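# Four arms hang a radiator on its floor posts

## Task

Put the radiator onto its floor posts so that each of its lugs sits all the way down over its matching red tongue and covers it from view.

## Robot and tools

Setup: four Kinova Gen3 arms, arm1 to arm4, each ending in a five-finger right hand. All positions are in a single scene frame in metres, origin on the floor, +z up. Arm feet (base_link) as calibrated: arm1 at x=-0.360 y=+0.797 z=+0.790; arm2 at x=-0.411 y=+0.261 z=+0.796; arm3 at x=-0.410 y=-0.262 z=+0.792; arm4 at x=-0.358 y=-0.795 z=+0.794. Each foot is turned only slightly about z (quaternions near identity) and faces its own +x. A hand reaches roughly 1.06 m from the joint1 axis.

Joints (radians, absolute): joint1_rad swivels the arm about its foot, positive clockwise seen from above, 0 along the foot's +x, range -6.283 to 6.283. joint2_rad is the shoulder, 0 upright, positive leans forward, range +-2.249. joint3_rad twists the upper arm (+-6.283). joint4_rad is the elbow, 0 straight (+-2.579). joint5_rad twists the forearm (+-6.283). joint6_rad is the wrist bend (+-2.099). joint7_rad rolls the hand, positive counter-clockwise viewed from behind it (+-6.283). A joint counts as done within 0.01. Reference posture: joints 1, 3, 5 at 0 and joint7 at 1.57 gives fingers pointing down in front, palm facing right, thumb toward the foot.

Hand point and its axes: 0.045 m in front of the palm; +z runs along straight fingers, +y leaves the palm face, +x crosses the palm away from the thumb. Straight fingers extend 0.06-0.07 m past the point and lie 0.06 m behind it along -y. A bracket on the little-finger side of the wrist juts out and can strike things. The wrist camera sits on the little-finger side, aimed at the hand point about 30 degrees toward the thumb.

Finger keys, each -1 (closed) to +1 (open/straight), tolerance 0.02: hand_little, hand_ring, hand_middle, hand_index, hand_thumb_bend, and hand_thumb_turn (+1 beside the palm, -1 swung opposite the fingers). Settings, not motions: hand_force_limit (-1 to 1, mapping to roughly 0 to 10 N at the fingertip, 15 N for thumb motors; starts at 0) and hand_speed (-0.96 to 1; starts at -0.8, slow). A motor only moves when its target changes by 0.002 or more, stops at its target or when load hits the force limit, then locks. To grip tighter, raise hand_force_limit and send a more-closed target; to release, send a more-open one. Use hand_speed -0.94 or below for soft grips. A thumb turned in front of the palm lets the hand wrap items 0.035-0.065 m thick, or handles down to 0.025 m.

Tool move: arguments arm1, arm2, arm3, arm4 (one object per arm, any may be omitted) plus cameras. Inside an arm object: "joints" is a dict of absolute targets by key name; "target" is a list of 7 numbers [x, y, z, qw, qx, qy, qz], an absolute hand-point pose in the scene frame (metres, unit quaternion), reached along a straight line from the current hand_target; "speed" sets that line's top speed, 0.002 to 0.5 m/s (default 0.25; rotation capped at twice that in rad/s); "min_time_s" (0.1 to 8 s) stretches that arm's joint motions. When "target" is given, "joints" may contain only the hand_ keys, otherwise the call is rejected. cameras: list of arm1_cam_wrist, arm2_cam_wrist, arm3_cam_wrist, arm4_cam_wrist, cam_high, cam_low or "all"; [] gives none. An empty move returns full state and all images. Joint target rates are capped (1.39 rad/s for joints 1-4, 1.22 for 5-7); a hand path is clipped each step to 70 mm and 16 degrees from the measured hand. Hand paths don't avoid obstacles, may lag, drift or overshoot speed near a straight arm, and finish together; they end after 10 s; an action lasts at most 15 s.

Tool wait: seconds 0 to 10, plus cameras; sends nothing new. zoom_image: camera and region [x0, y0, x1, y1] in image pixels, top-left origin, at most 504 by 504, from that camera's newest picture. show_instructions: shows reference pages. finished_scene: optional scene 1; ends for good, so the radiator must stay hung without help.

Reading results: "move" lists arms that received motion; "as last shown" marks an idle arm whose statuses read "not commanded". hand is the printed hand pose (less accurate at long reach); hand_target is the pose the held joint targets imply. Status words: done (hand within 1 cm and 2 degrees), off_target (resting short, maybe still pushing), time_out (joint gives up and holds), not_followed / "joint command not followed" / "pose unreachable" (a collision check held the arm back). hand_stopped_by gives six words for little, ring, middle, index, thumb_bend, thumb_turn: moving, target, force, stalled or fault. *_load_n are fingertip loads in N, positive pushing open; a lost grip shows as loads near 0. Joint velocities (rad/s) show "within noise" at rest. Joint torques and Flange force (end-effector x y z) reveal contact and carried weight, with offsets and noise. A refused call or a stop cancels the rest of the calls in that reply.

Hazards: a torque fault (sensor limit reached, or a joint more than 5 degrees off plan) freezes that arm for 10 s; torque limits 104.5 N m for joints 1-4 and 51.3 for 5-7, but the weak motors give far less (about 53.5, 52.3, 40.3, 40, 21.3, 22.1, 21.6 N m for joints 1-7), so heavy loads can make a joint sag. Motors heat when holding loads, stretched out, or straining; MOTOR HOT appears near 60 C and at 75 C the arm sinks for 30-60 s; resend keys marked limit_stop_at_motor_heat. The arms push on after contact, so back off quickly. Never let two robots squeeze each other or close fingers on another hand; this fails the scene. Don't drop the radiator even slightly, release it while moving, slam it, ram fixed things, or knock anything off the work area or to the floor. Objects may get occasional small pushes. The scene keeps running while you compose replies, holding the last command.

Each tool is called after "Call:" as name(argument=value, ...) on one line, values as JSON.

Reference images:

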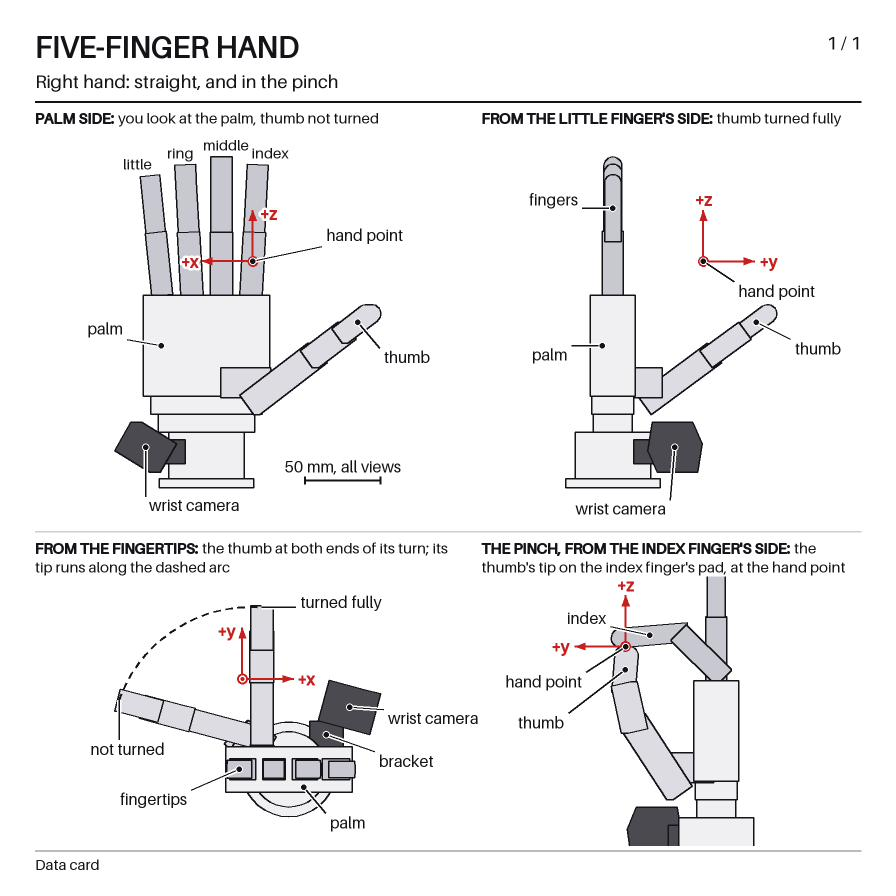

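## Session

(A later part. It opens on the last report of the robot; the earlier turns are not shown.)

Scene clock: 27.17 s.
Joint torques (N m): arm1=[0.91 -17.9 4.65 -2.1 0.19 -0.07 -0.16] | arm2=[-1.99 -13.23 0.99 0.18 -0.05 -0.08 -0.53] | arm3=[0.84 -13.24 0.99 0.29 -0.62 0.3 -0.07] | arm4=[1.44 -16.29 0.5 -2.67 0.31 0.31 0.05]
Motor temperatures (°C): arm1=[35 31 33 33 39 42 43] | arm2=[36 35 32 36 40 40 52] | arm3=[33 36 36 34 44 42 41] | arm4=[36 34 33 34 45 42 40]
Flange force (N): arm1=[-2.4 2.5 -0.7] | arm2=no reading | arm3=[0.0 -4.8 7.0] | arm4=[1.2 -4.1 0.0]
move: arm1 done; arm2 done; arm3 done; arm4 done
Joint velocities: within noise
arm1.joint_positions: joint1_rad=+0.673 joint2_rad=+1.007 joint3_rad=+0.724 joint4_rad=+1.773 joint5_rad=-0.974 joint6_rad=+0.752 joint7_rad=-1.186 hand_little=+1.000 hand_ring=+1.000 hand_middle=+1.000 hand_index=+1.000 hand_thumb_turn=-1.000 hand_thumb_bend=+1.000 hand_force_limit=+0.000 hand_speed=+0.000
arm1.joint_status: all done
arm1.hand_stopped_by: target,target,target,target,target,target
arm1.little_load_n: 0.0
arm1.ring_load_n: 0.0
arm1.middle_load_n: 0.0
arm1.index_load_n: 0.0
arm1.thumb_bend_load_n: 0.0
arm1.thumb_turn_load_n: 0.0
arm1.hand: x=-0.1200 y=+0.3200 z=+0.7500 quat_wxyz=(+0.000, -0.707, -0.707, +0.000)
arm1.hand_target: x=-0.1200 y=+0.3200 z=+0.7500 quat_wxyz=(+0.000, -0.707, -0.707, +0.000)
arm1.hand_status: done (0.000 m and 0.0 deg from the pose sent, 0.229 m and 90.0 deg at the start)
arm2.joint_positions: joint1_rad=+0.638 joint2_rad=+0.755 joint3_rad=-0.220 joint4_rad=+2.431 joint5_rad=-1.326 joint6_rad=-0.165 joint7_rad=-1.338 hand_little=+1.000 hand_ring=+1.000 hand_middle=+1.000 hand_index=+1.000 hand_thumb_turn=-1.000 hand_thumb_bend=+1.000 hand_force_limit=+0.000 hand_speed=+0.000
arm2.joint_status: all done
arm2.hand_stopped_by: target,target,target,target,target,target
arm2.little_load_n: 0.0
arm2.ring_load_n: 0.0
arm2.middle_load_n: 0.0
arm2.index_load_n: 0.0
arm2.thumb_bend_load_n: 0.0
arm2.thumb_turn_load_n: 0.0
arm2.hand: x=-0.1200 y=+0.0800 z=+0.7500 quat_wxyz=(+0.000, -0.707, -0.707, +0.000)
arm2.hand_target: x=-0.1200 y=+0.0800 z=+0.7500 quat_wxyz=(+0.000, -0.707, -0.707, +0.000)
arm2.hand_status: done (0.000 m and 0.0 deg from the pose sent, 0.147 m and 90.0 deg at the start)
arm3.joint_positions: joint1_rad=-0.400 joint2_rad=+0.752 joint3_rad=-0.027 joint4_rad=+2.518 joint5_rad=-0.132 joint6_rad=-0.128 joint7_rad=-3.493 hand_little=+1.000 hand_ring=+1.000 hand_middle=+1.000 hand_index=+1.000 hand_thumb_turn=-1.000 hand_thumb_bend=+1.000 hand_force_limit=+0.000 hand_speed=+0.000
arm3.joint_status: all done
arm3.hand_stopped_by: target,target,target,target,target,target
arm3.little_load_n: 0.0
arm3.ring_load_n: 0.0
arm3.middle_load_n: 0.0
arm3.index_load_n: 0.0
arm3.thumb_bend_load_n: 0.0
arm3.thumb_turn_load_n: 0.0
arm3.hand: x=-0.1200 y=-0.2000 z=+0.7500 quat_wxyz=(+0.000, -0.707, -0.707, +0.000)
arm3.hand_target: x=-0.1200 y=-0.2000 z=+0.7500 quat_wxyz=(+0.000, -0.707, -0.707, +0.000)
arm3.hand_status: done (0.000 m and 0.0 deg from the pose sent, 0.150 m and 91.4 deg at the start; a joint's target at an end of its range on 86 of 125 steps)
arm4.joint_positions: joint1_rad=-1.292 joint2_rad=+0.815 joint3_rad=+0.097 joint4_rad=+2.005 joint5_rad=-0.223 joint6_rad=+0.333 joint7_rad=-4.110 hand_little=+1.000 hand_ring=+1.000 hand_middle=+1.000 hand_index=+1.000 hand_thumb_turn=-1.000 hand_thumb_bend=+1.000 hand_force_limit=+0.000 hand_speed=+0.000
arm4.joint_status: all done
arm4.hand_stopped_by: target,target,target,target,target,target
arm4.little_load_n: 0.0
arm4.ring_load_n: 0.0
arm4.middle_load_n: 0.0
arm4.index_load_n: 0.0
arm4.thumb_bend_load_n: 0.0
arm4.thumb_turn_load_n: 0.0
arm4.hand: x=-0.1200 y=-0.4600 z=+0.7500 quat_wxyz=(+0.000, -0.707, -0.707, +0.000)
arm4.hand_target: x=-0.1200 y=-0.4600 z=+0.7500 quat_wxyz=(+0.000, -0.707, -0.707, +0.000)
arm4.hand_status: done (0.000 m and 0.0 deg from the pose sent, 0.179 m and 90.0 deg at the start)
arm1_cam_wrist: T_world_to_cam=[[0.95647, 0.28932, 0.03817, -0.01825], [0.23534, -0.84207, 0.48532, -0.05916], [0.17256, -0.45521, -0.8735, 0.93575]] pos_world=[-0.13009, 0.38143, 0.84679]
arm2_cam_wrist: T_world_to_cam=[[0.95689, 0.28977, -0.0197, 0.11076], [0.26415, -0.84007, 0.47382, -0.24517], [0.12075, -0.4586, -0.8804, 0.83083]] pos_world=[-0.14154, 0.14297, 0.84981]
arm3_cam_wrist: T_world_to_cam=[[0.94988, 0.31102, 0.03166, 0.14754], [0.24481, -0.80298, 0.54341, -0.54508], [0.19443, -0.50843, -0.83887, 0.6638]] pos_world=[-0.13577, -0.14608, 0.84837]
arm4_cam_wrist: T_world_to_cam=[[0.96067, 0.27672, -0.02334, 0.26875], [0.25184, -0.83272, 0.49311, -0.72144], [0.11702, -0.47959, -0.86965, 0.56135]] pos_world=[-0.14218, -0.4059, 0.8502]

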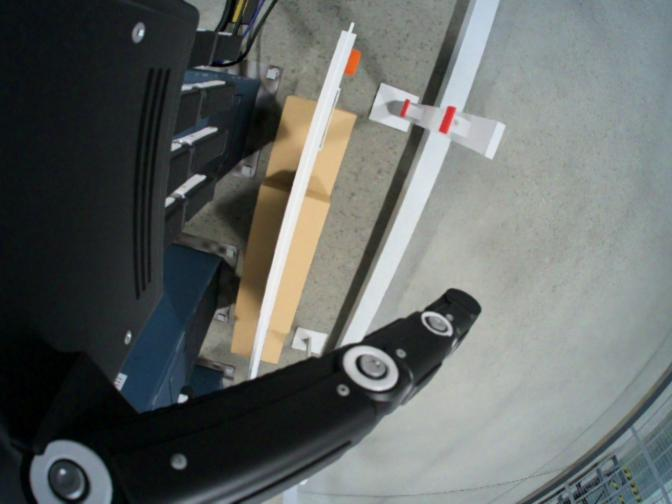

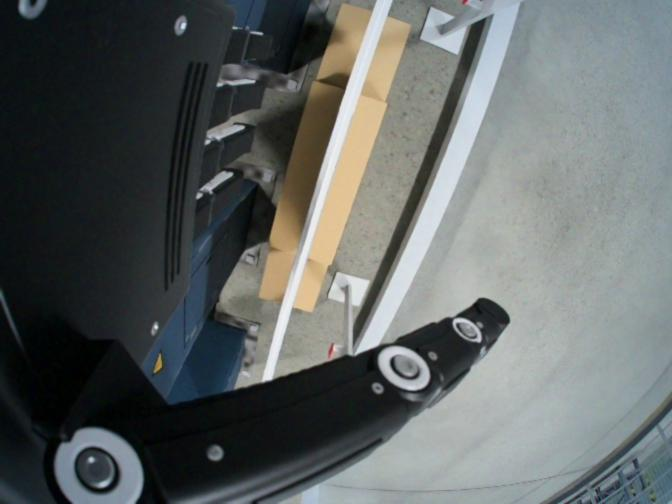

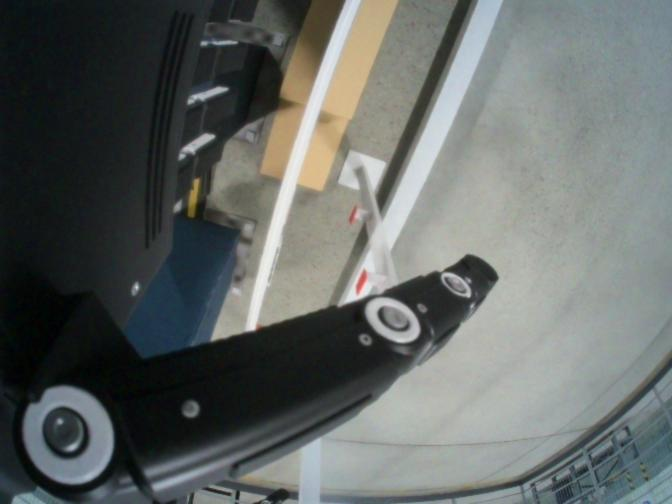

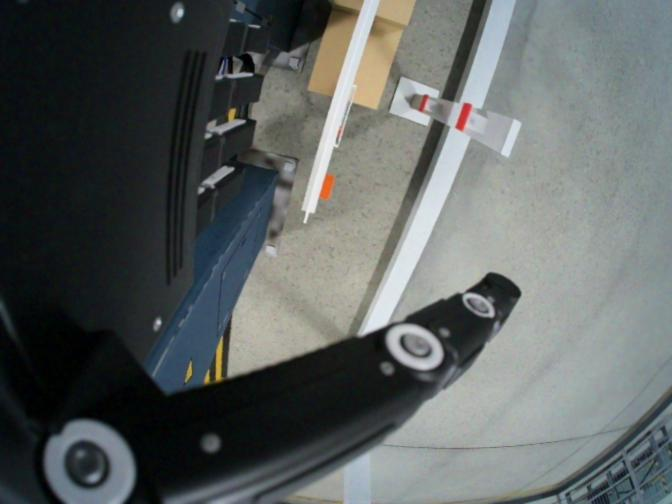

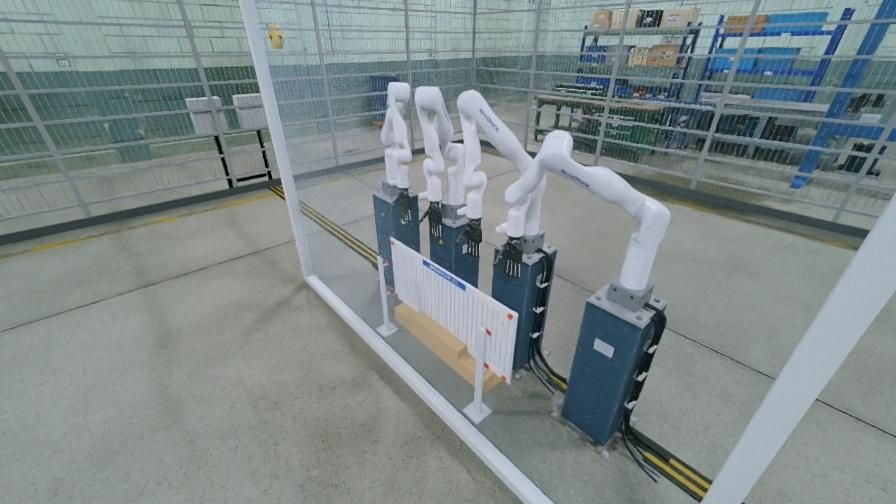

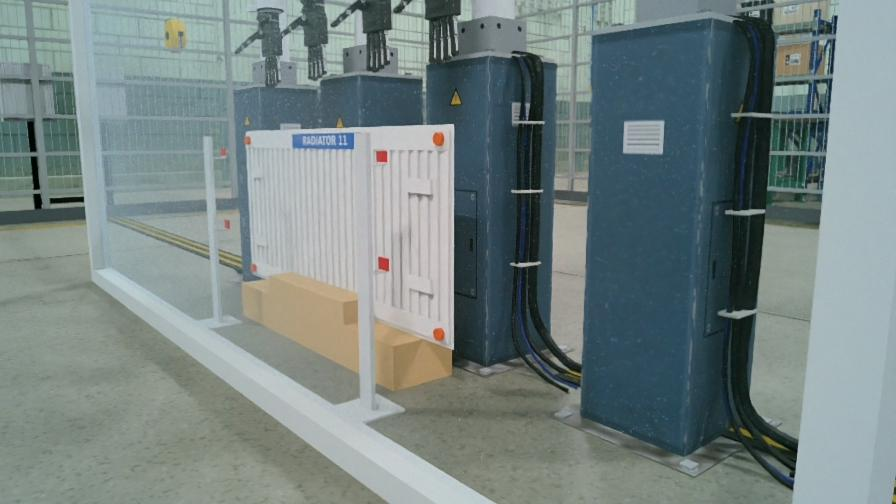

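Call:
move(arm1={"target": [-0.091, 0.32, 0.57, 0, 0.7124, 0.7018, 0], "speed": 0.15}, arm2={"target": [-0.099, 0.08, 0.57, 0, 0.7124, 0.7018, 0], "speed": 0.15}, arm3={"target": [-0.105, -0.20, 0.57, 0, 0.7124, 0.7018, 0], "speed": 0.15}, arm4={"target": [-0.109, -0.46, 0.57, 0, 0.7124, 0.7018, 0], "speed": 0.15}, cameras=["arm1_cam_wrist", "arm2_cam_wrist", "arm3_cam_wrist", "arm4_cam_wrist", "cam_low"])

Call:
zoom_image(camera="cam_low", region=[220, 20, 500, 220])

Scene clock: 37.07 s.
Joint torques (N m): arm1=[0.9 -19.82 4 -0.28 0.21 -0.01 -0.16] | arm2=[-2.13 -15.15 -0.18 1.64 0.04 -0.09 -0.6] | arm3=[0.83 -15.98 1.05 3.04 -0.65 0.35 -0.08] | arm4=[1.47 -18.31 0.22 -0.27 0.28 0.32 0.05]
Motor temperatures (°C): arm1=[35 31 33 33 39 42 43] | arm2=[36 35 32 36 40 40 52] | arm3=[33 36 36 34 44 42 41] | arm4=[36 34 33 34 45 42 40]
Flange force (N): arm1=[-2.8 2.9 0.7] | arm2=[1.2 -8.9 4.3] | arm3=[-0.4 -5.9 2.9] | arm4=[1.6 -3.6 0.1]
move: arm1 done; arm2 not_followed; arm3 done; arm4 done
Joint velocities: within noise
arm1.joint_positions: joint1_rad=+0.742 joint2_rad=+1.358 joint3_rad=+0.502 joint4_rad=+1.602 joint5_rad=-1.224 joint6_rad=+0.527 joint7_rad=-1.104 hand_little=+1.000 hand_ring=+1.000 hand_middle=+1.000 hand_index=+1.000 hand_thumb_turn=-1.000 hand_thumb_bend=+1.000 hand_force_limit=+0.000 hand_speed=+0.000
arm1.joint_status: not commanded
arm1.hand_stopped_by: target,target,target,target,target,target
arm1.little_load_n: 0.0
arm1.ring_load_n: 0.0
arm1.middle_load_n: 0.0
arm1.index_load_n: 0.0
arm1.thumb_bend_load_n: 0.0
arm1.thumb_turn_load_n: 0.0
arm1.hand: x=-0.0910 y=+0.3200 z=+0.5700 quat_wxyz=(+0.000, -0.712, -0.702, +0.000)
arm1.hand_target: x=-0.0910 y=+0.3200 z=+0.5700 quat_wxyz=(+0.000, -0.712, -0.702, +0.000)
arm1.hand_status: done (0.000 m and 0.0 deg from the pose sent, 0.182 m and 0.9 deg at the start)
arm2.joint_positions: joint1_rad=+0.772 joint2_rad=+1.095 joint3_rad=-0.404 joint4_rad=+2.322 joint5_rad=-1.041 joint6_rad=-0.427 joint7_rad=-1.574 hand_little=+1.000 hand_ring=+1.000 hand_middle=+1.000 hand_index=+1.000 hand_thumb_turn=-1.000 hand_thumb_bend=+1.000 hand_force_limit=+0.000 hand_speed=+0.000
arm2.joint_status: not commanded
arm2.hand_stopped_by: target,target,target,target,target,target
arm2.little_load_n: 0.0
arm2.ring_load_n: 0.0
arm2.middle_load_n: 0.0
arm2.index_load_n: 0.0
arm2.thumb_bend_load_n: 0.0
arm2.thumb_turn_load_n: 0.0
arm2.hand: x=-0.1087 y=+0.0811 z=+0.6570 quat_wxyz=(+0.011, -0.710, -0.704, +0.002)
arm2.hand_target: x=-0.1087 y=+0.0811 z=+0.6570 quat_wxyz=(+0.011, -0.710, -0.704, +0.002)
arm2.hand_status: not_followed (0.088 m and 1.3 deg from the pose sent, 0.181 m and 0.9 deg at the start; pose on its path clipped on 37 of 70 steps)
arm3.joint_positions: joint1_rad=-0.349 joint2_rad=+1.348 joint3_rad=-0.052 joint4_rad=+2.284 joint5_rad=-0.104 joint6_rad=-0.491 joint7_rad=-3.489 hand_little=+1.000 hand_ring=+1.000 hand_middle=+1.000 hand_index=+1.000 hand_thumb_turn=-1.000 hand_thumb_bend=+1.000 hand_force_limit=+0.000 hand_speed=+0.000
arm3.joint_status: not commanded
arm3.hand_stopped_by: target,target,target,target,target,target
arm3.little_load_n: 0.0
arm3.ring_load_n: 0.0
arm3.middle_load_n: 0.0
arm3.index_load_n: 0.0
arm3.thumb_bend_load_n: 0.0
arm3.thumb_turn_load_n: 0.0
arm3.hand: x=-0.1050 y=-0.2000 z=+0.5700 quat_wxyz=(+0.000, -0.712, -0.702, +0.000)
arm3.hand_target: x=-0.1050 y=-0.2000 z=+0.5700 quat_wxyz=(+0.000, -0.712, -0.702, +0.000)
arm3.hand_status: done (0.000 m and 0.0 deg from the pose sent, 0.181 m and 0.9 deg at the start)
arm4.joint_positions: joint1_rad=-1.205 joint2_rad=+1.266 joint3_rad=+0.007 joint4_rad=+1.841 joint5_rad=-0.239 joint6_rad=+0.037 joint7_rad=-4.076 hand_little=+1.000 hand_ring=+1.000 hand_middle=+1.000 hand_index=+1.000 hand_thumb_turn=-1.000 hand_thumb_bend=+1.000 hand_force_limit=+0.000 hand_speed=+0.000
arm4.joint_status: not commanded
arm4.hand_stopped_by: target,target,target,target,target,target
arm4.little_load_n: 0.0
arm4.ring_load_n: 0.0
arm4.middle_load_n: 0.0
arm4.index_load_n: 0.0
arm4.thumb_bend_load_n: 0.0
arm4.thumb_turn_load_n: 0.0
arm4.hand: x=-0.1090 y=-0.4600 z=+0.5700 quat_wxyz=(+0.000, -0.712, -0.702, +0.000)
arm4.hand_target: x=-0.1090 y=-0.4600 z=+0.5700 quat_wxyz=(+0.000, -0.712, -0.702, +0.000)
arm4.hand_status: done (0.000 m and 0.0 deg from the pose sent, 0.180 m and 0.9 deg at the start)
led back after a hold (arm2 arm): the arm was led back toward your command in small steps, so it may still be short of it.
pose unreachable (arm2 arm): on one or more control steps of this call this arm could not follow its commanded pose, so it was not sent that pose on those steps. On the call's last step it was still not sent that pose. It may still have moved: this result reports where it is.
cause: moving toward the commanded pose would bring a part of the arm too close to another arm (the arm3 arm, where that arm would come to rest).
pose unreachable (arm3 arm): on one or more control steps of this call this arm could not follow its commanded pose, so it was not sent that pose on those steps. It may still have moved: this result reports where it is.
cause: moving toward the commanded pose would bring a part of the arm too close to another arm (the arm2 arm, along the way the arms are being sent, or toward where that arm still pushes).
arm1_cam_wrist: T_world_to_cam=[[0.96069, 0.27498, 0.03819, -0.03417], [0.22272, -0.84549, 0.48533, 0.02132], [0.16575, -0.45774, -0.8735, 0.7737]] pos_world=[-0.10016, 0.38158, 0.66679]
arm2_cam_wrist: T_world_to_cam=[[0.95891, 0.2817, -0.03366, 0.10793], [0.26521, -0.84793, 0.45899, -0.19268], [0.10076, -0.44906, -0.8878, 0.74994]] pos_world=[-0.12796, 0.14298, 0.75787]
arm3_cam_wrist: T_world_to_cam=[[0.95442, 0.29678, 0.03175, 0.13656], [0.23273, -0.80656, 0.54341, -0.45294], [0.18688, -0.51125, -0.83887, 0.50852]] pos_world=[-0.11996, -0.14588, 0.66837]
arm4_cam_wrist: T_world_to_cam=[[0.9647, 0.26232, -0.02336, 0.24784], [0.23937, -0.83641, 0.49307, -0.6385], [0.10981, -0.48126, -0.86967, 0.40197]] pos_world=[-0.13039, -0.4056, 0.6702]

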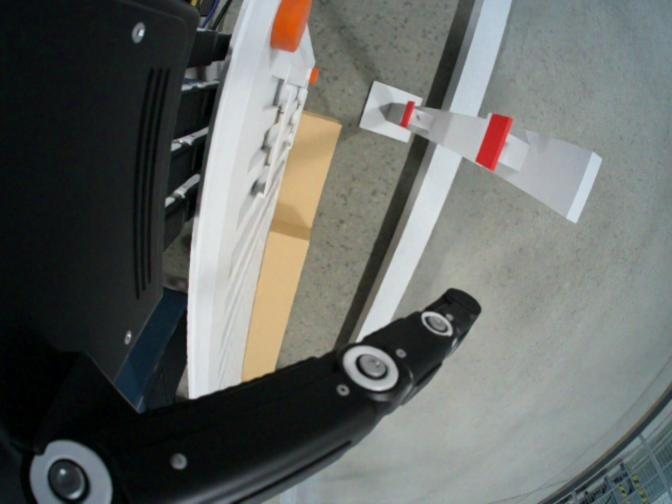

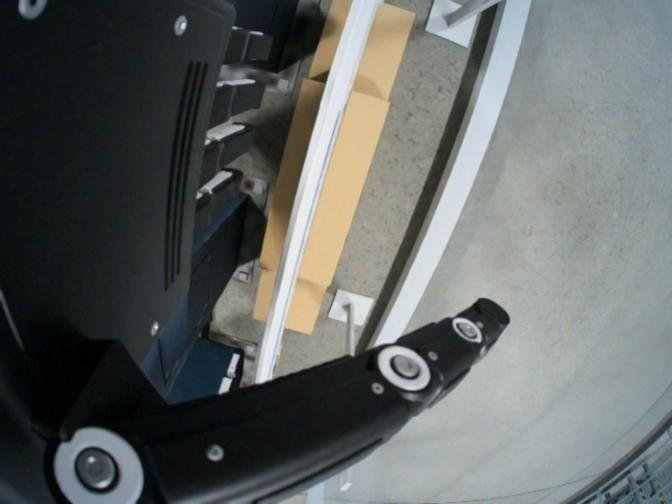

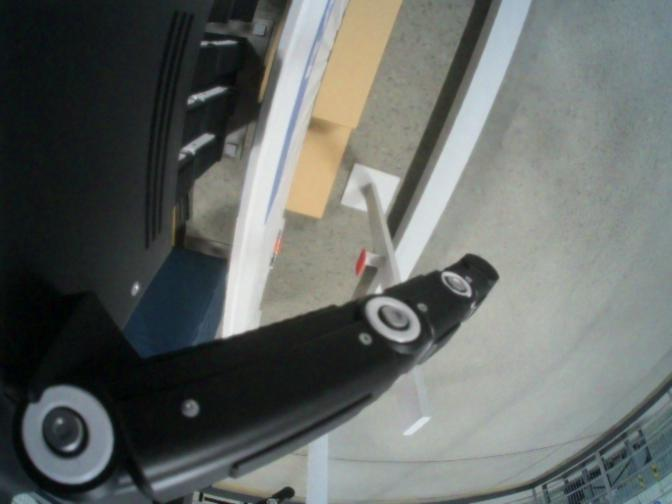

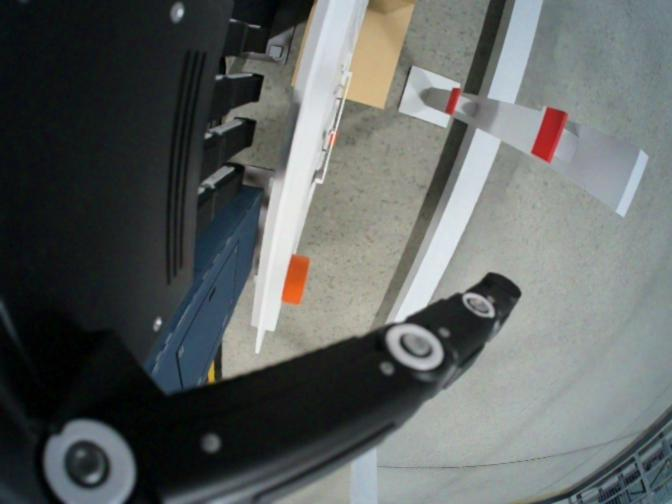

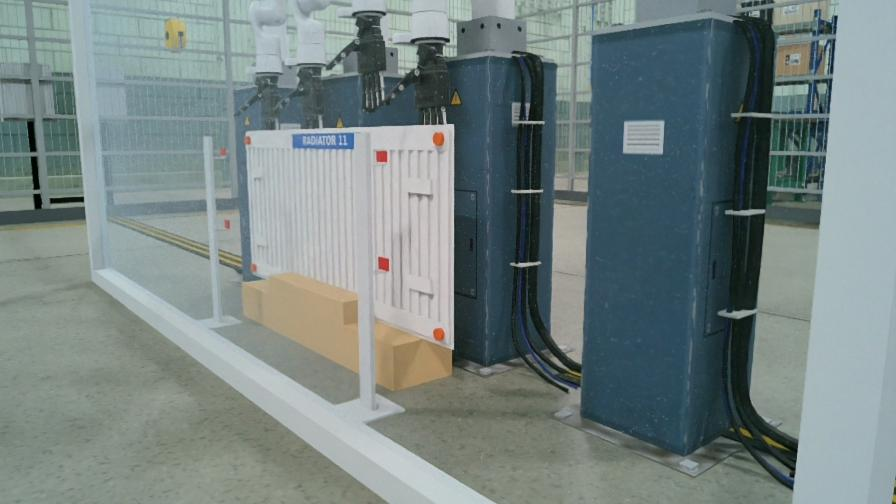

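Scaled by 1.800 from the camera's image (finer frame: 1280x720).

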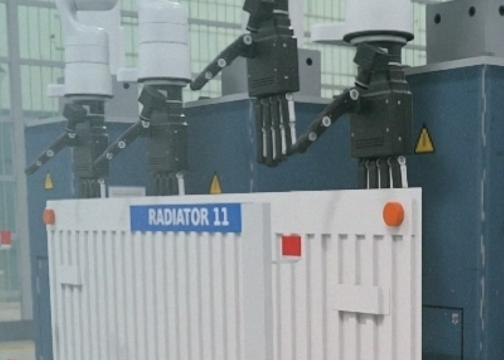

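Call:
move(arm2={"target": [-0.13, 0.12, 0.80, 0, 0.7124, 0.7018, 0], "speed": 0.2})

Call:
move(arm2={"joints": {"joint1_rad": 0.38, "joint2_rad": 0.752, "joint3_rad": 0.0, "joint4_rad": 2.518, "joint5_rad": 0.0, "joint6_rad": -0.128, "joint7_rad": -2.78}, "min_time_s": 3}, cameras=["arm2_cam_wrist", "cam_high"])

Scene clock: 40.93 s.
Joint torques (N m): arm1=[0.96 -19.84 4.01 -0.34 0.19 0.01 -0.15] | arm2=[-2.18 -11.22 0.84 -0.82 0.07 -0.19 -0.69] | arm3=[0.86 -15.97 0.95 3.06 -0.64 0.34 -0.09] | arm4=[1.44 -18.33 0.25 -0.3 0.28 0.33 0.06]
Motor temperatures (°C): arm1=[35 31 33 33 39 42 43] | arm2=[36 35 32 36 40 40 52] | arm3=[33 36 36 34 44 42 41] | arm4=[36 34 33 34 45 42 40]
Flange force (N): arm1=[-2.6 3.0 0.7] | arm2=no reading | arm3=[-0.4 -5.7 2.9] | arm4=[1.5 -3.6 0.1]
move: arm2 done
Joint velocities: within noise
arm1, arm3, arm4: as last shown
arm2.joint_positions: joint1_rad=+0.604 joint2_rad=+0.574 joint3_rad=-0.347 joint4_rad=+2.507 joint5_rad=-1.962 joint6_rad=-0.213 joint7_rad=-0.873 hand_little=+1.000 hand_ring=+1.000 hand_middle=+1.000 hand_index=+1.000 hand_thumb_turn=-1.000 hand_thumb_bend=+1.000 hand_force_limit=+0.000 hand_speed=+0.000
arm2.joint_status: not commanded
arm2.hand_stopped_by: target,target,target,target,target,target
arm2.little_load_n: 0.0
arm2.ring_load_n: 0.0
arm2.middle_load_n: 0.0
arm2.index_load_n: 0.0
arm2.thumb_bend_load_n: 0.0
arm2.thumb_turn_load_n: 0.0
arm2.hand: x=-0.1300 y=+0.1200 z=+0.8000 quat_wxyz=(+0.000, -0.712, -0.702, +0.000)
arm2.hand_target: x=-0.1300 y=+0.1200 z=+0.8000 quat_wxyz=(+0.000, -0.712, -0.702, +0.000)
arm2.hand_status: done (0.000 m and 0.0 deg from the pose sent, 0.150 m and 1.3 deg at the start)
pictures: none

Scene clock: 44.37 s.
Joint torques (N m): arm1=[0.87 -19.83 3.99 -0.26 0.21 0.01 -0.16] | arm2=[-2.16 -12.57 1.83 1.06 0.04 -0.1 -0.58] | arm3=[0.79 -15.94 0.96 3.05 -0.67 0.35 -0.11] | arm4=[1.46 -18.33 0.22 -0.27 0.28 0.33 0.03]
Motor temperatures (°C): arm1=[35 31 33 33 39 42 43] | arm2=[36 35 32 36 40 40 52] | arm3=[33 36 36 34 44 42 41] | arm4=[36 34 33 34 45 42 40]
Flange force (N): arm1=[-2.9 2.9 0.8] | arm2=[-7.4 -2.8 1.7] | arm3=[-0.7 -5.7 2.8] | arm4=[1.6 -3.5 0.1]
move: arm2 done
Joint velocities: within noise
arm1, arm3, arm4: as last shown
arm2.joint_positions: joint1_rad=+0.380 joint2_rad=+0.752 joint3_rad=+0.000 joint4_rad=+2.518 joint5_rad=+0.000 joint6_rad=-0.128 joint7_rad=-2.780 hand_little=+1.000 hand_ring=+1.000 hand_middle=+1.000 hand_index=+1.000 hand_thumb_turn=-1.000 hand_thumb_bend=+1.000 hand_force_limit=+0.000 hand_speed=+0.000
arm2.joint_status: all done
arm2.hand_stopped_by: target,target,target,target,target,target
arm2.little_load_n: 0.0
arm2.ring_load_n: 0.0
arm2.middle_load_n: 0.0
arm2.index_load_n: 0.0
arm2.thumb_bend_load_n: 0.0
arm2.thumb_turn_load_n: 0.0
arm2.hand: x=-0.1321 y=+0.1136 z=+0.7517 quat_wxyz=(+0.005, -0.715, -0.699, -0.003)
arm2.hand_target: x=-0.1321 y=+0.1136 z=+0.7517 quat_wxyz=(+0.005, -0.715, -0.699, -0.003)
arm2.hand_status: not commanded
arm3.thumb_bend_load_n: -0.5
arm4.middle_load_n: -0.5
arm2_cam_wrist: T_world_to_cam=[[0.96298, 0.26893, -0.01879, 0.11523], [0.24678, -0.85129, 0.46305, -0.2075], [0.10854, -0.45054, -0.88614, 0.85094]] pos_world=[-0.15212, 0.17575, 0.85229]

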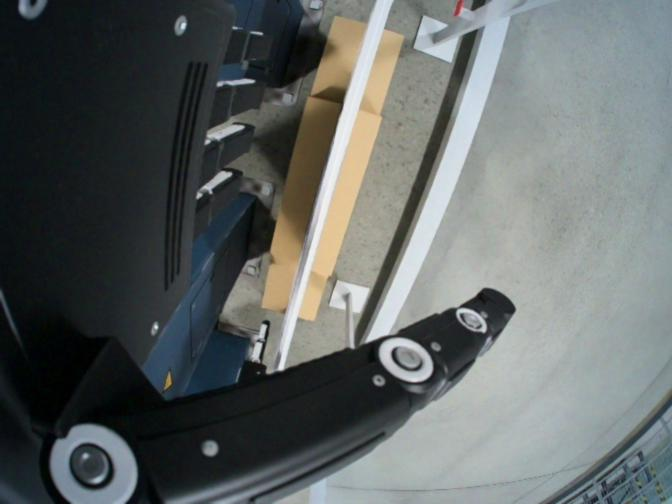

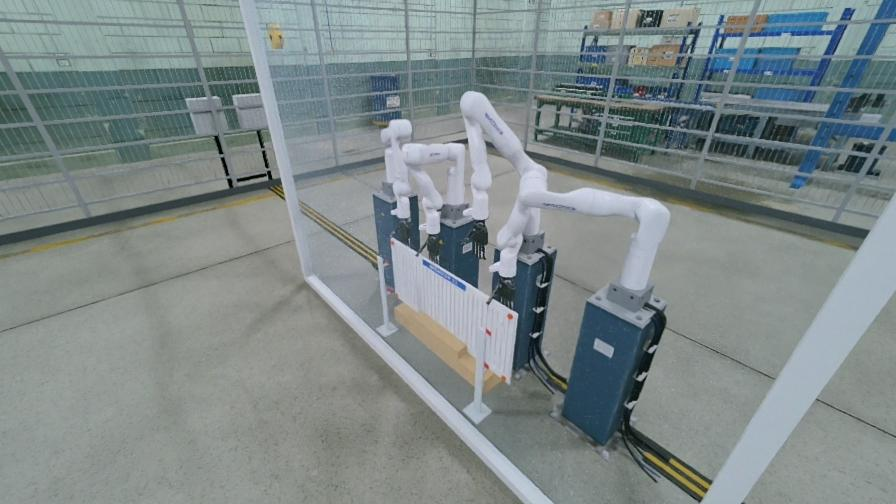

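Call:
move(arm2={"target": [-0.10, 0.12, 0.57, 0, 0.7124, 0.7018, 0], "speed": 0.15}, cameras=["arm1_cam_wrist", "arm2_cam_wrist", "arm3_cam_wrist", "arm4_cam_wrist"])

Call:
zoom_image(camera="arm2_cam_wrist", region=[180, 0, 480, 400])

Call:
zoom_image(camera="arm1_cam_wrist", region=[150, 0, 400, 400])

Call:
zoom_image(camera="arm3_cam_wrist", region=[150, 0, 450, 400])

Call:
zoom_image(camera="arm4_cam_wrist", region=[180, 0, 430, 400])

Scene clock: 46.60 s.
Joint torques (N m): arm1=[0.89 -19.8 4.02 -0.29 0.21 -0.01 -0.14] | arm2=[-2.18 -15.53 1.87 3.29 0.03 -0.1 -0.6] | arm3=[0.83 -15.97 1.02 3.03 -0.68 0.34 -0.07] | arm4=[1.48 -18.3 0.23 -0.29 0.31 0.33 0.04]
Motor temperatures (°C): arm1=[35 31 33 33 39 42 43] | arm2=[36 35 32 36 40 40 52] | arm3=[33 36 36 34 44 42 41] | arm4=[36 34 33 34 45 42 40]
Flange force (N): arm1=[-2.8 2.9 0.7] | arm2=[-4.1 -2.9 0.9] | arm3=[-0.5 -5.8 2.8] | arm4=[1.6 -3.6 0.0]
move: arm2 done
Joint velocities: within noise
arm1, arm3, arm4: as last shown
arm2.joint_positions: joint1_rad=+0.320 joint2_rad=+1.340 joint3_rad=-0.010 joint4_rad=+2.253 joint5_rad=-0.046 joint6_rad=-0.457 joint7_rad=-2.794 hand_little=+1.000 hand_ring=+1.000 hand_middle=+1.000 hand_index=+1.000 hand_thumb_turn=-1.000 hand_thumb_bend=+1.000 hand_force_limit=+0.000 hand_speed=+0.000
arm2.joint_status: not commanded
arm2.hand_stopped_by: target,target,target,target,target,target
arm2.little_load_n: 0.0
arm2.ring_load_n: 0.0
arm2.middle_load_n: 0.0
arm2.index_load_n: 0.0
arm2.thumb_bend_load_n: 0.0
arm2.thumb_turn_load_n: 0.0
arm2.hand: x=-0.1000 y=+0.1200 z=+0.5700 quat_wxyz=(+0.000, -0.712, -0.702, +0.000)
arm2.hand_target: x=-0.1000 y=+0.1200 z=+0.5700 quat_wxyz=(+0.000, -0.712, -0.702, +0.000)
arm2.hand_status: done (0.000 m and 0.0 deg from the pose sent, 0.185 m and 0.8 deg at the start)
arm3.thumb_bend_load_n: 0.0
arm4.middle_load_n: 0.0
arm1_cam_wrist: T_world_to_cam=[[0.96069, 0.27498, 0.03819, -0.03417], [0.22272, -0.84549, 0.48533, 0.02132], [0.16575, -0.45774, -0.8735, 0.7737]] pos_world=[-0.10016, 0.38158, 0.66679]
arm2_cam_wrist: T_world_to_cam=[[0.96113, 0.27541, -0.01974, 0.07873], [0.25156, -0.84392, 0.47383, -0.13239], [0.11384, -0.46038, -0.88039, 0.6878]] pos_world=[-0.12066, 0.18324, 0.66982]
arm3_cam_wrist: T_world_to_cam=[[0.95442, 0.29678, 0.03175, 0.13656], [0.23273, -0.80656, 0.54341, -0.45294], [0.18688, -0.51125, -0.83887, 0.50852]] pos_world=[-0.11996, -0.14588, 0.66837]
arm4_cam_wrist: T_world_to_cam=[[0.9647, 0.26232, -0.02336, 0.24784], [0.23937, -0.83641, 0.49307, -0.6385], [0.10981, -0.48126, -0.86967, 0.40197]] pos_world=[-0.13039, -0.4056, 0.6702]

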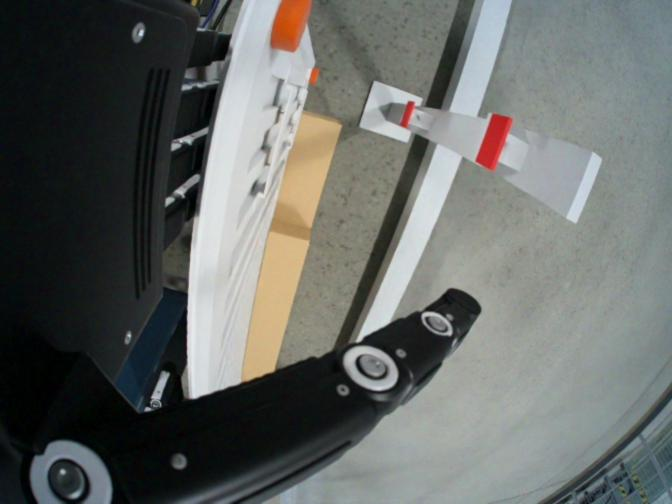

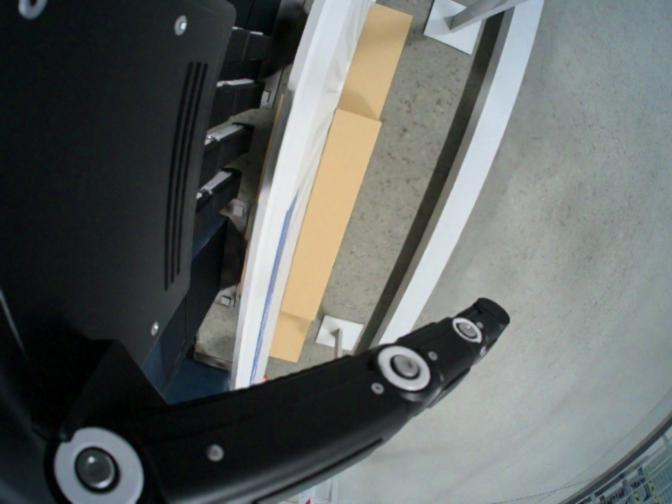

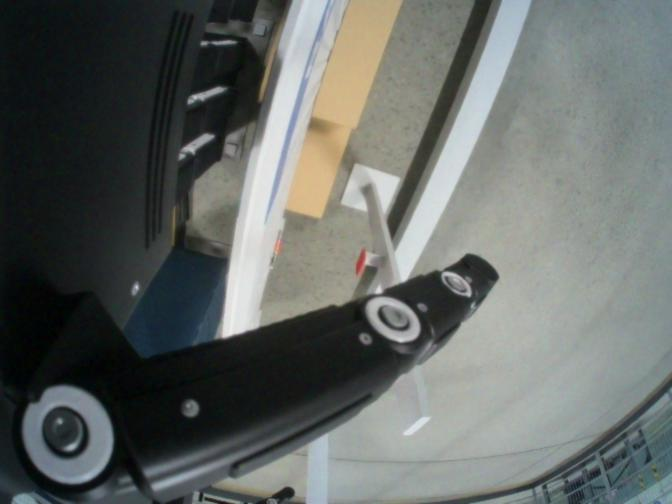

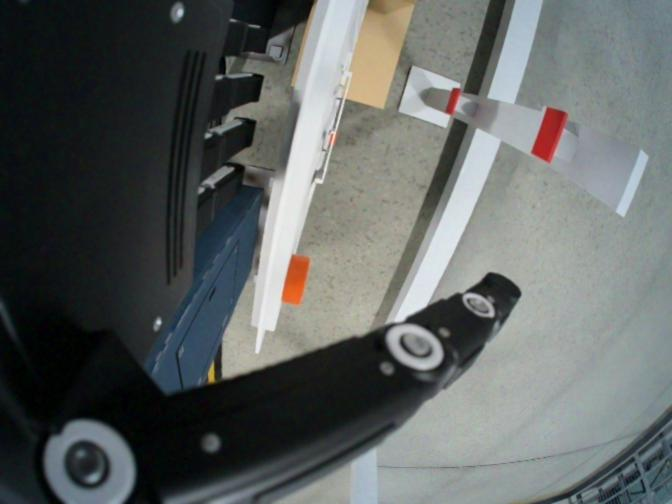

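Scaled by 1.260 from the camera's image (finer frame: 960x720).

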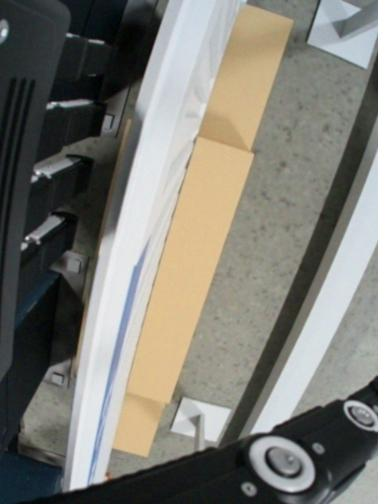

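Scaled by 1.260 from the camera's image (finer frame: 960x720).

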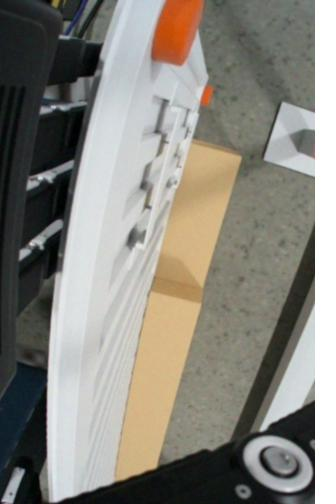

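Scaled by 1.260 from the camera's image (finer frame: 960x720).

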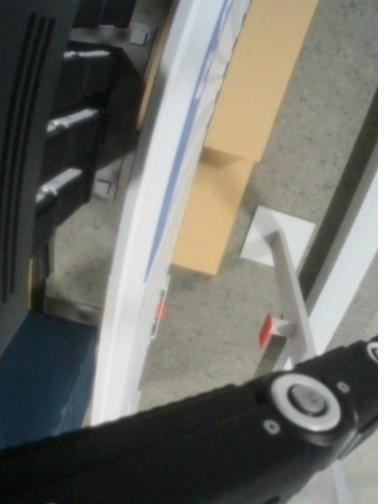

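Scaled by 1.260 from the camera's image (finer frame: 960x720).

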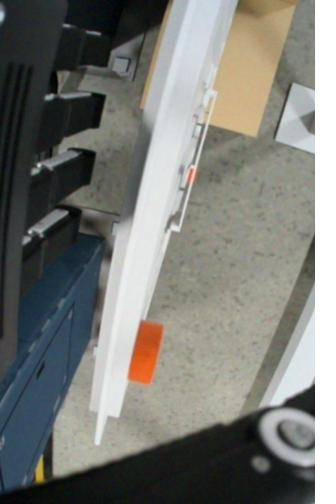

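Call:
move(arm1={"target": [-0.099, 0.32, 0.50, 0, 0.7124, 0.7018, 0], "speed": 0.06}, arm2={"target": [-0.101, 0.12, 0.50, 0, 0.7124, 0.7018, 0], "speed": 0.06}, arm3={"target": [-0.105, -0.20, 0.50, 0, 0.7124, 0.7018, 0], "speed": 0.06}, arm4={"target": [-0.109, -0.46, 0.50, 0, 0.7124, 0.7018, 0], "speed": 0.06}, cameras=["arm1_cam_wrist", "arm2_cam_wrist", "arm3_cam_wrist", "arm4_cam_wrist", "cam_low", "cam_high"])

Call:
zoom_image(camera="cam_low", region=[220, 20, 500, 220])

Scene clock: 49.93 s.
Joint torques (N m): arm1=[10.98 51.82 -1.71 -21 -4.92 -17.51 -1.05] | arm2=[-2.19 -15.65 1.92 3.52 0.03 -0.09 -0.61] | arm3=[0.87 -16.08 0.94 3.3 -0.63 0.38 -0.1] | arm4=[1.42 -18.64 0.16 0.15 0.31 0.33 0.05]
Motor temperatures (°C): arm1=[35 31 33 33 39 42 43] | arm2=[36 35 32 36 40 40 52] | arm3=[33 36 36 34 44 42 41] | arm4=[36 34 33 34 45 42 40]
Flange force (N): arm1=[67.6 -7.7 -215.3] | arm2=[-3.7 -2.8 0.3] | arm3=[-0.3 -5.4 1.6] | arm4=[1.6 -3.4 0.2]
move: arm1 done; arm2 done; arm3 done; arm4 done
Joint velocities: arm1=[0.002 0.001 -0.004 -0.002 0.005 0 -0.005] | arm2=[within noise] | arm3=[within noise] | arm4=[within noise]
arm1.joint_positions: joint1_rad=+0.795 joint2_rad=+1.486 joint3_rad=+0.435 joint4_rad=+1.498 joint5_rad=-1.285 joint6_rad=+0.458 joint7_rad=-1.052 hand_little=+1.000 hand_ring=+1.000 hand_middle=+1.000 hand_index=+1.000 hand_thumb_turn=-1.000 hand_thumb_bend=+1.000 hand_force_limit=+0.000 hand_speed=+0.000
arm1.joint_status: not commanded
arm1.hand_stopped_by: target,target,target,target,target,target
arm1.little_load_n: 0.0
arm1.ring_load_n: 0.0
arm1.middle_load_n: 0.0
arm1.index_load_n: 0.0
arm1.thumb_bend_load_n: 0.0
arm1.thumb_turn_load_n: 0.0
arm1.hand: x=-0.0936 y=+0.3154 z=+0.5069 quat_wxyz=(-0.006, -0.712, -0.702, -0.001)
arm1.hand_target: x=-0.0990 y=+0.3201 z=+0.5001 quat_wxyz=(+0.000, -0.712, -0.702, +0.000)
arm1.hand_status: done (0.010 m and 0.7 deg from the pose sent, 0.070 m and 0.0 deg at the start)
arm2.joint_positions: joint1_rad=+0.324 joint2_rad=+1.521 joint3_rad=-0.010 joint4_rad=+2.110 joint5_rad=-0.043 joint6_rad=-0.497 joint7_rad=-2.791 hand_little=+1.000 hand_ring=+1.000 hand_middle=+1.000 hand_index=+1.000 hand_thumb_turn=-1.000 hand_thumb_bend=+1.000 hand_force_limit=+0.000 hand_speed=+0.000
arm2.joint_status: not commanded
arm2.hand_stopped_by: target,target,target,target,target,target
arm2.little_load_n: 0.0
arm2.ring_load_n: 0.0
arm2.middle_load_n: 0.0
arm2.index_load_n: 0.0
arm2.thumb_bend_load_n: 0.0
arm2.thumb_turn_load_n: 0.0
arm2.hand: x=-0.1010 y=+0.1200 z=+0.5000 quat_wxyz=(+0.000, -0.712, -0.702, +0.000)
arm2.hand_target: x=-0.1010 y=+0.1200 z=+0.5000 quat_wxyz=(+0.000, -0.712, -0.702, +0.000)
arm2.hand_status: done (0.000 m and 0.0 deg from the pose sent, 0.070 m and 0.0 deg at the start)
arm3.joint_positions: joint1_rad=-0.346 joint2_rad=+1.530 joint3_rad=-0.050 joint4_rad=+2.139 joint5_rad=-0.097 joint6_rad=-0.527 joint7_rad=-3.484 hand_little=+1.000 hand_ring=+1.000 hand_middle=+1.000 hand_index=+1.000 hand_thumb_turn=-1.000 hand_thumb_bend=+1.000 hand_force_limit=+0.000 hand_speed=+0.000
arm3.joint_status: not commanded
arm3.hand_stopped_by: target,target,target,target,target,target
arm3.little_load_n: 0.0
arm3.ring_load_n: 0.0
arm3.middle_load_n: 0.0
arm3.index_load_n: 0.0
arm3.thumb_bend_load_n: 0.0
arm3.thumb_turn_load_n: 0.0
arm3.hand: x=-0.1050 y=-0.2000 z=+0.5000 quat_wxyz=(+0.000, -0.712, -0.702, +0.000)
arm3.hand_target: x=-0.1050 y=-0.2000 z=+0.5000 quat_wxyz=(+0.000, -0.712, -0.702, +0.000)
arm3.hand_status: done (0.000 m and 0.0 deg from the pose sent, 0.070 m and 0.0 deg at the start)
arm4.joint_positions: joint1_rad=-1.196 joint2_rad=+1.436 joint3_rad=-0.005 joint4_rad=+1.721 joint5_rad=-0.236 joint6_rad=-0.014 joint7_rad=-4.072 hand_little=+1.000 hand_ring=+1.000 hand_middle=+1.000 hand_index=+1.000 hand_thumb_turn=-1.000 hand_thumb_bend=+1.000 hand_force_limit=+0.000 hand_speed=+0.000
arm4.joint_status: not commanded
arm4.hand_stopped_by: target,target,target,target,target,target
arm4.little_load_n: 0.0
arm4.ring_load_n: 0.0
arm4.middle_load_n: 0.0
arm4.index_load_n: 0.0
arm4.thumb_bend_load_n: 0.0
arm4.thumb_turn_load_n: 0.0
arm4.hand: x=-0.1090 y=-0.4600 z=+0.5000 quat_wxyz=(+0.000, -0.712, -0.702, +0.000)
arm4.hand_target: x=-0.1090 y=-0.4600 z=+0.5000 quat_wxyz=(+0.000, -0.712, -0.702, +0.000)
arm4.hand_status: done (0.000 m and 0.0 deg from the pose sent, 0.070 m and 0.0 deg at the start)
pictures: arm1_cam_wrist, arm2_cam_wrist, arm3_cam_wrist, arm4_cam_wrist, cam_high, cam_low
arm1_cam_wrist: T_world_to_cam=[[0.96026, 0.27532, 0.04588, -0.03201], [0.21784, -0.84201, 0.49352, 0.04297], [0.17451, -0.46391, -0.86852, 0.71713]] pos_world=[-0.10377, 0.37768, 0.60311]
arm2_cam_wrist: T_world_to_cam=[[0.96112, 0.27545, -0.01966, 0.07825], [0.25155, -0.84391, 0.47386, -0.09898], [0.11393, -0.46037, -0.88038, 0.62629]] pos_world=[-0.12166, 0.18324, 0.59981]
arm3_cam_wrist: T_world_to_cam=[[0.95444, 0.29673, 0.03167, 0.13883], [0.23273, -0.80658, 0.54339, -0.41489], [0.18678, -0.51126, -0.83888, 0.44979]] pos_world=[-0.11996, -0.14588, 0.59837]
arm4_cam_wrist: T_world_to_cam=[[0.96472, 0.26224, -0.02331, 0.24615], [0.23928, -0.83643, 0.49307, -0.604], [0.10981, -0.48126, -0.86967, 0.34109]] pos_world=[-0.13039, -0.4056, 0.6002]

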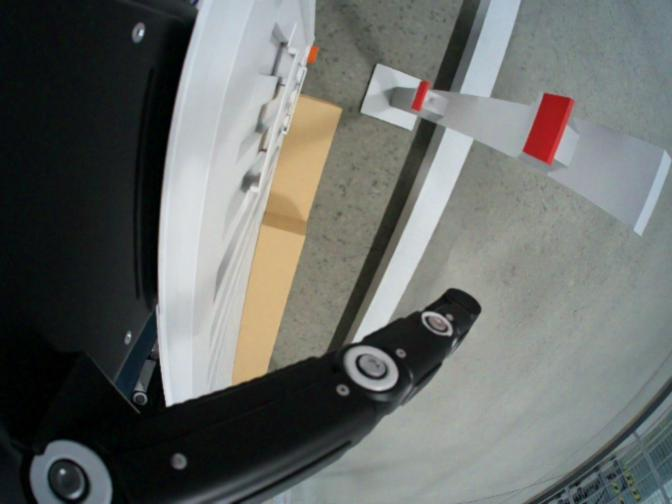

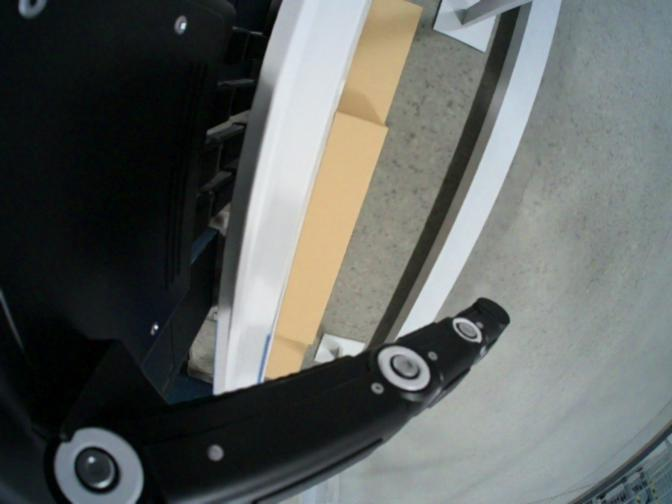

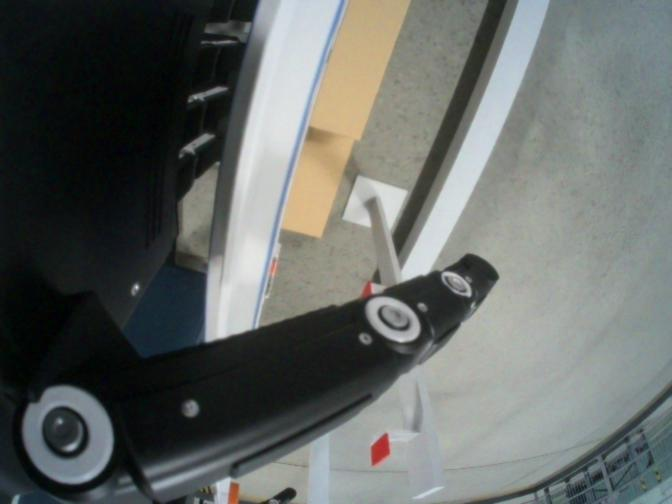

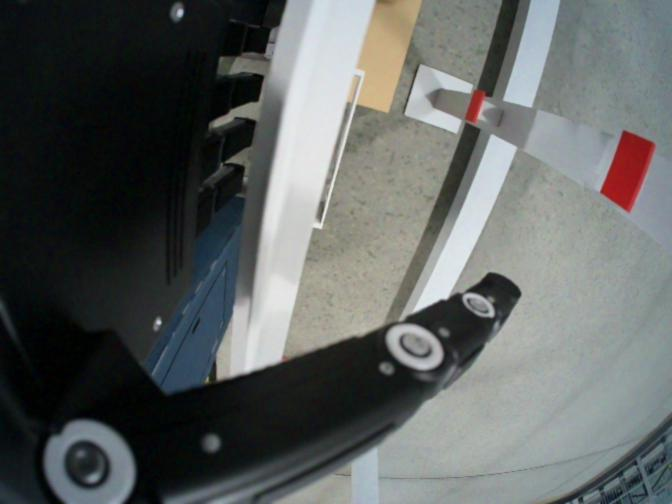

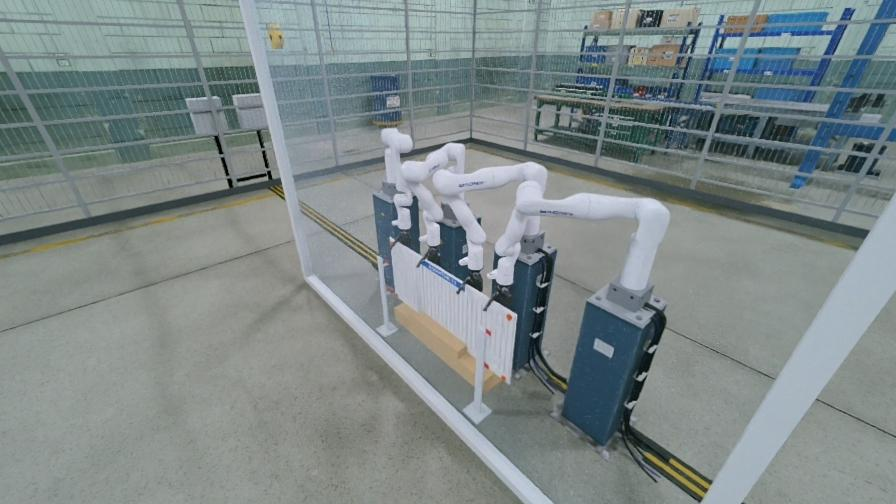

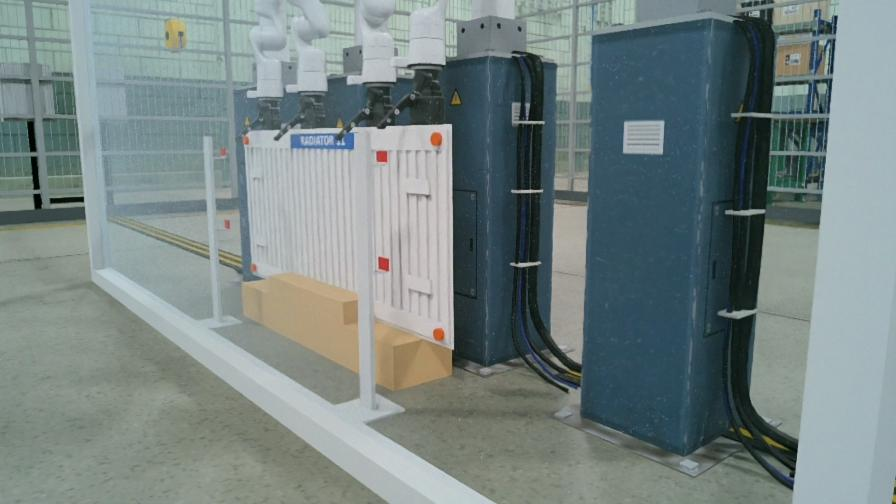

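Scaled by 1.800 from the camera's image (finer frame: 1280x720).

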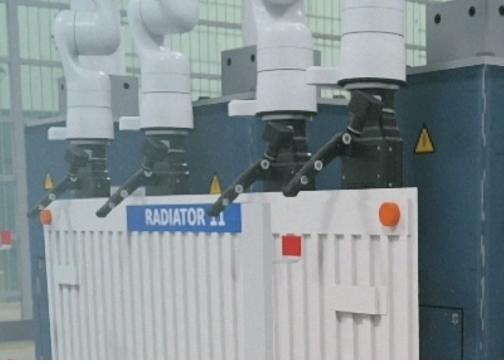

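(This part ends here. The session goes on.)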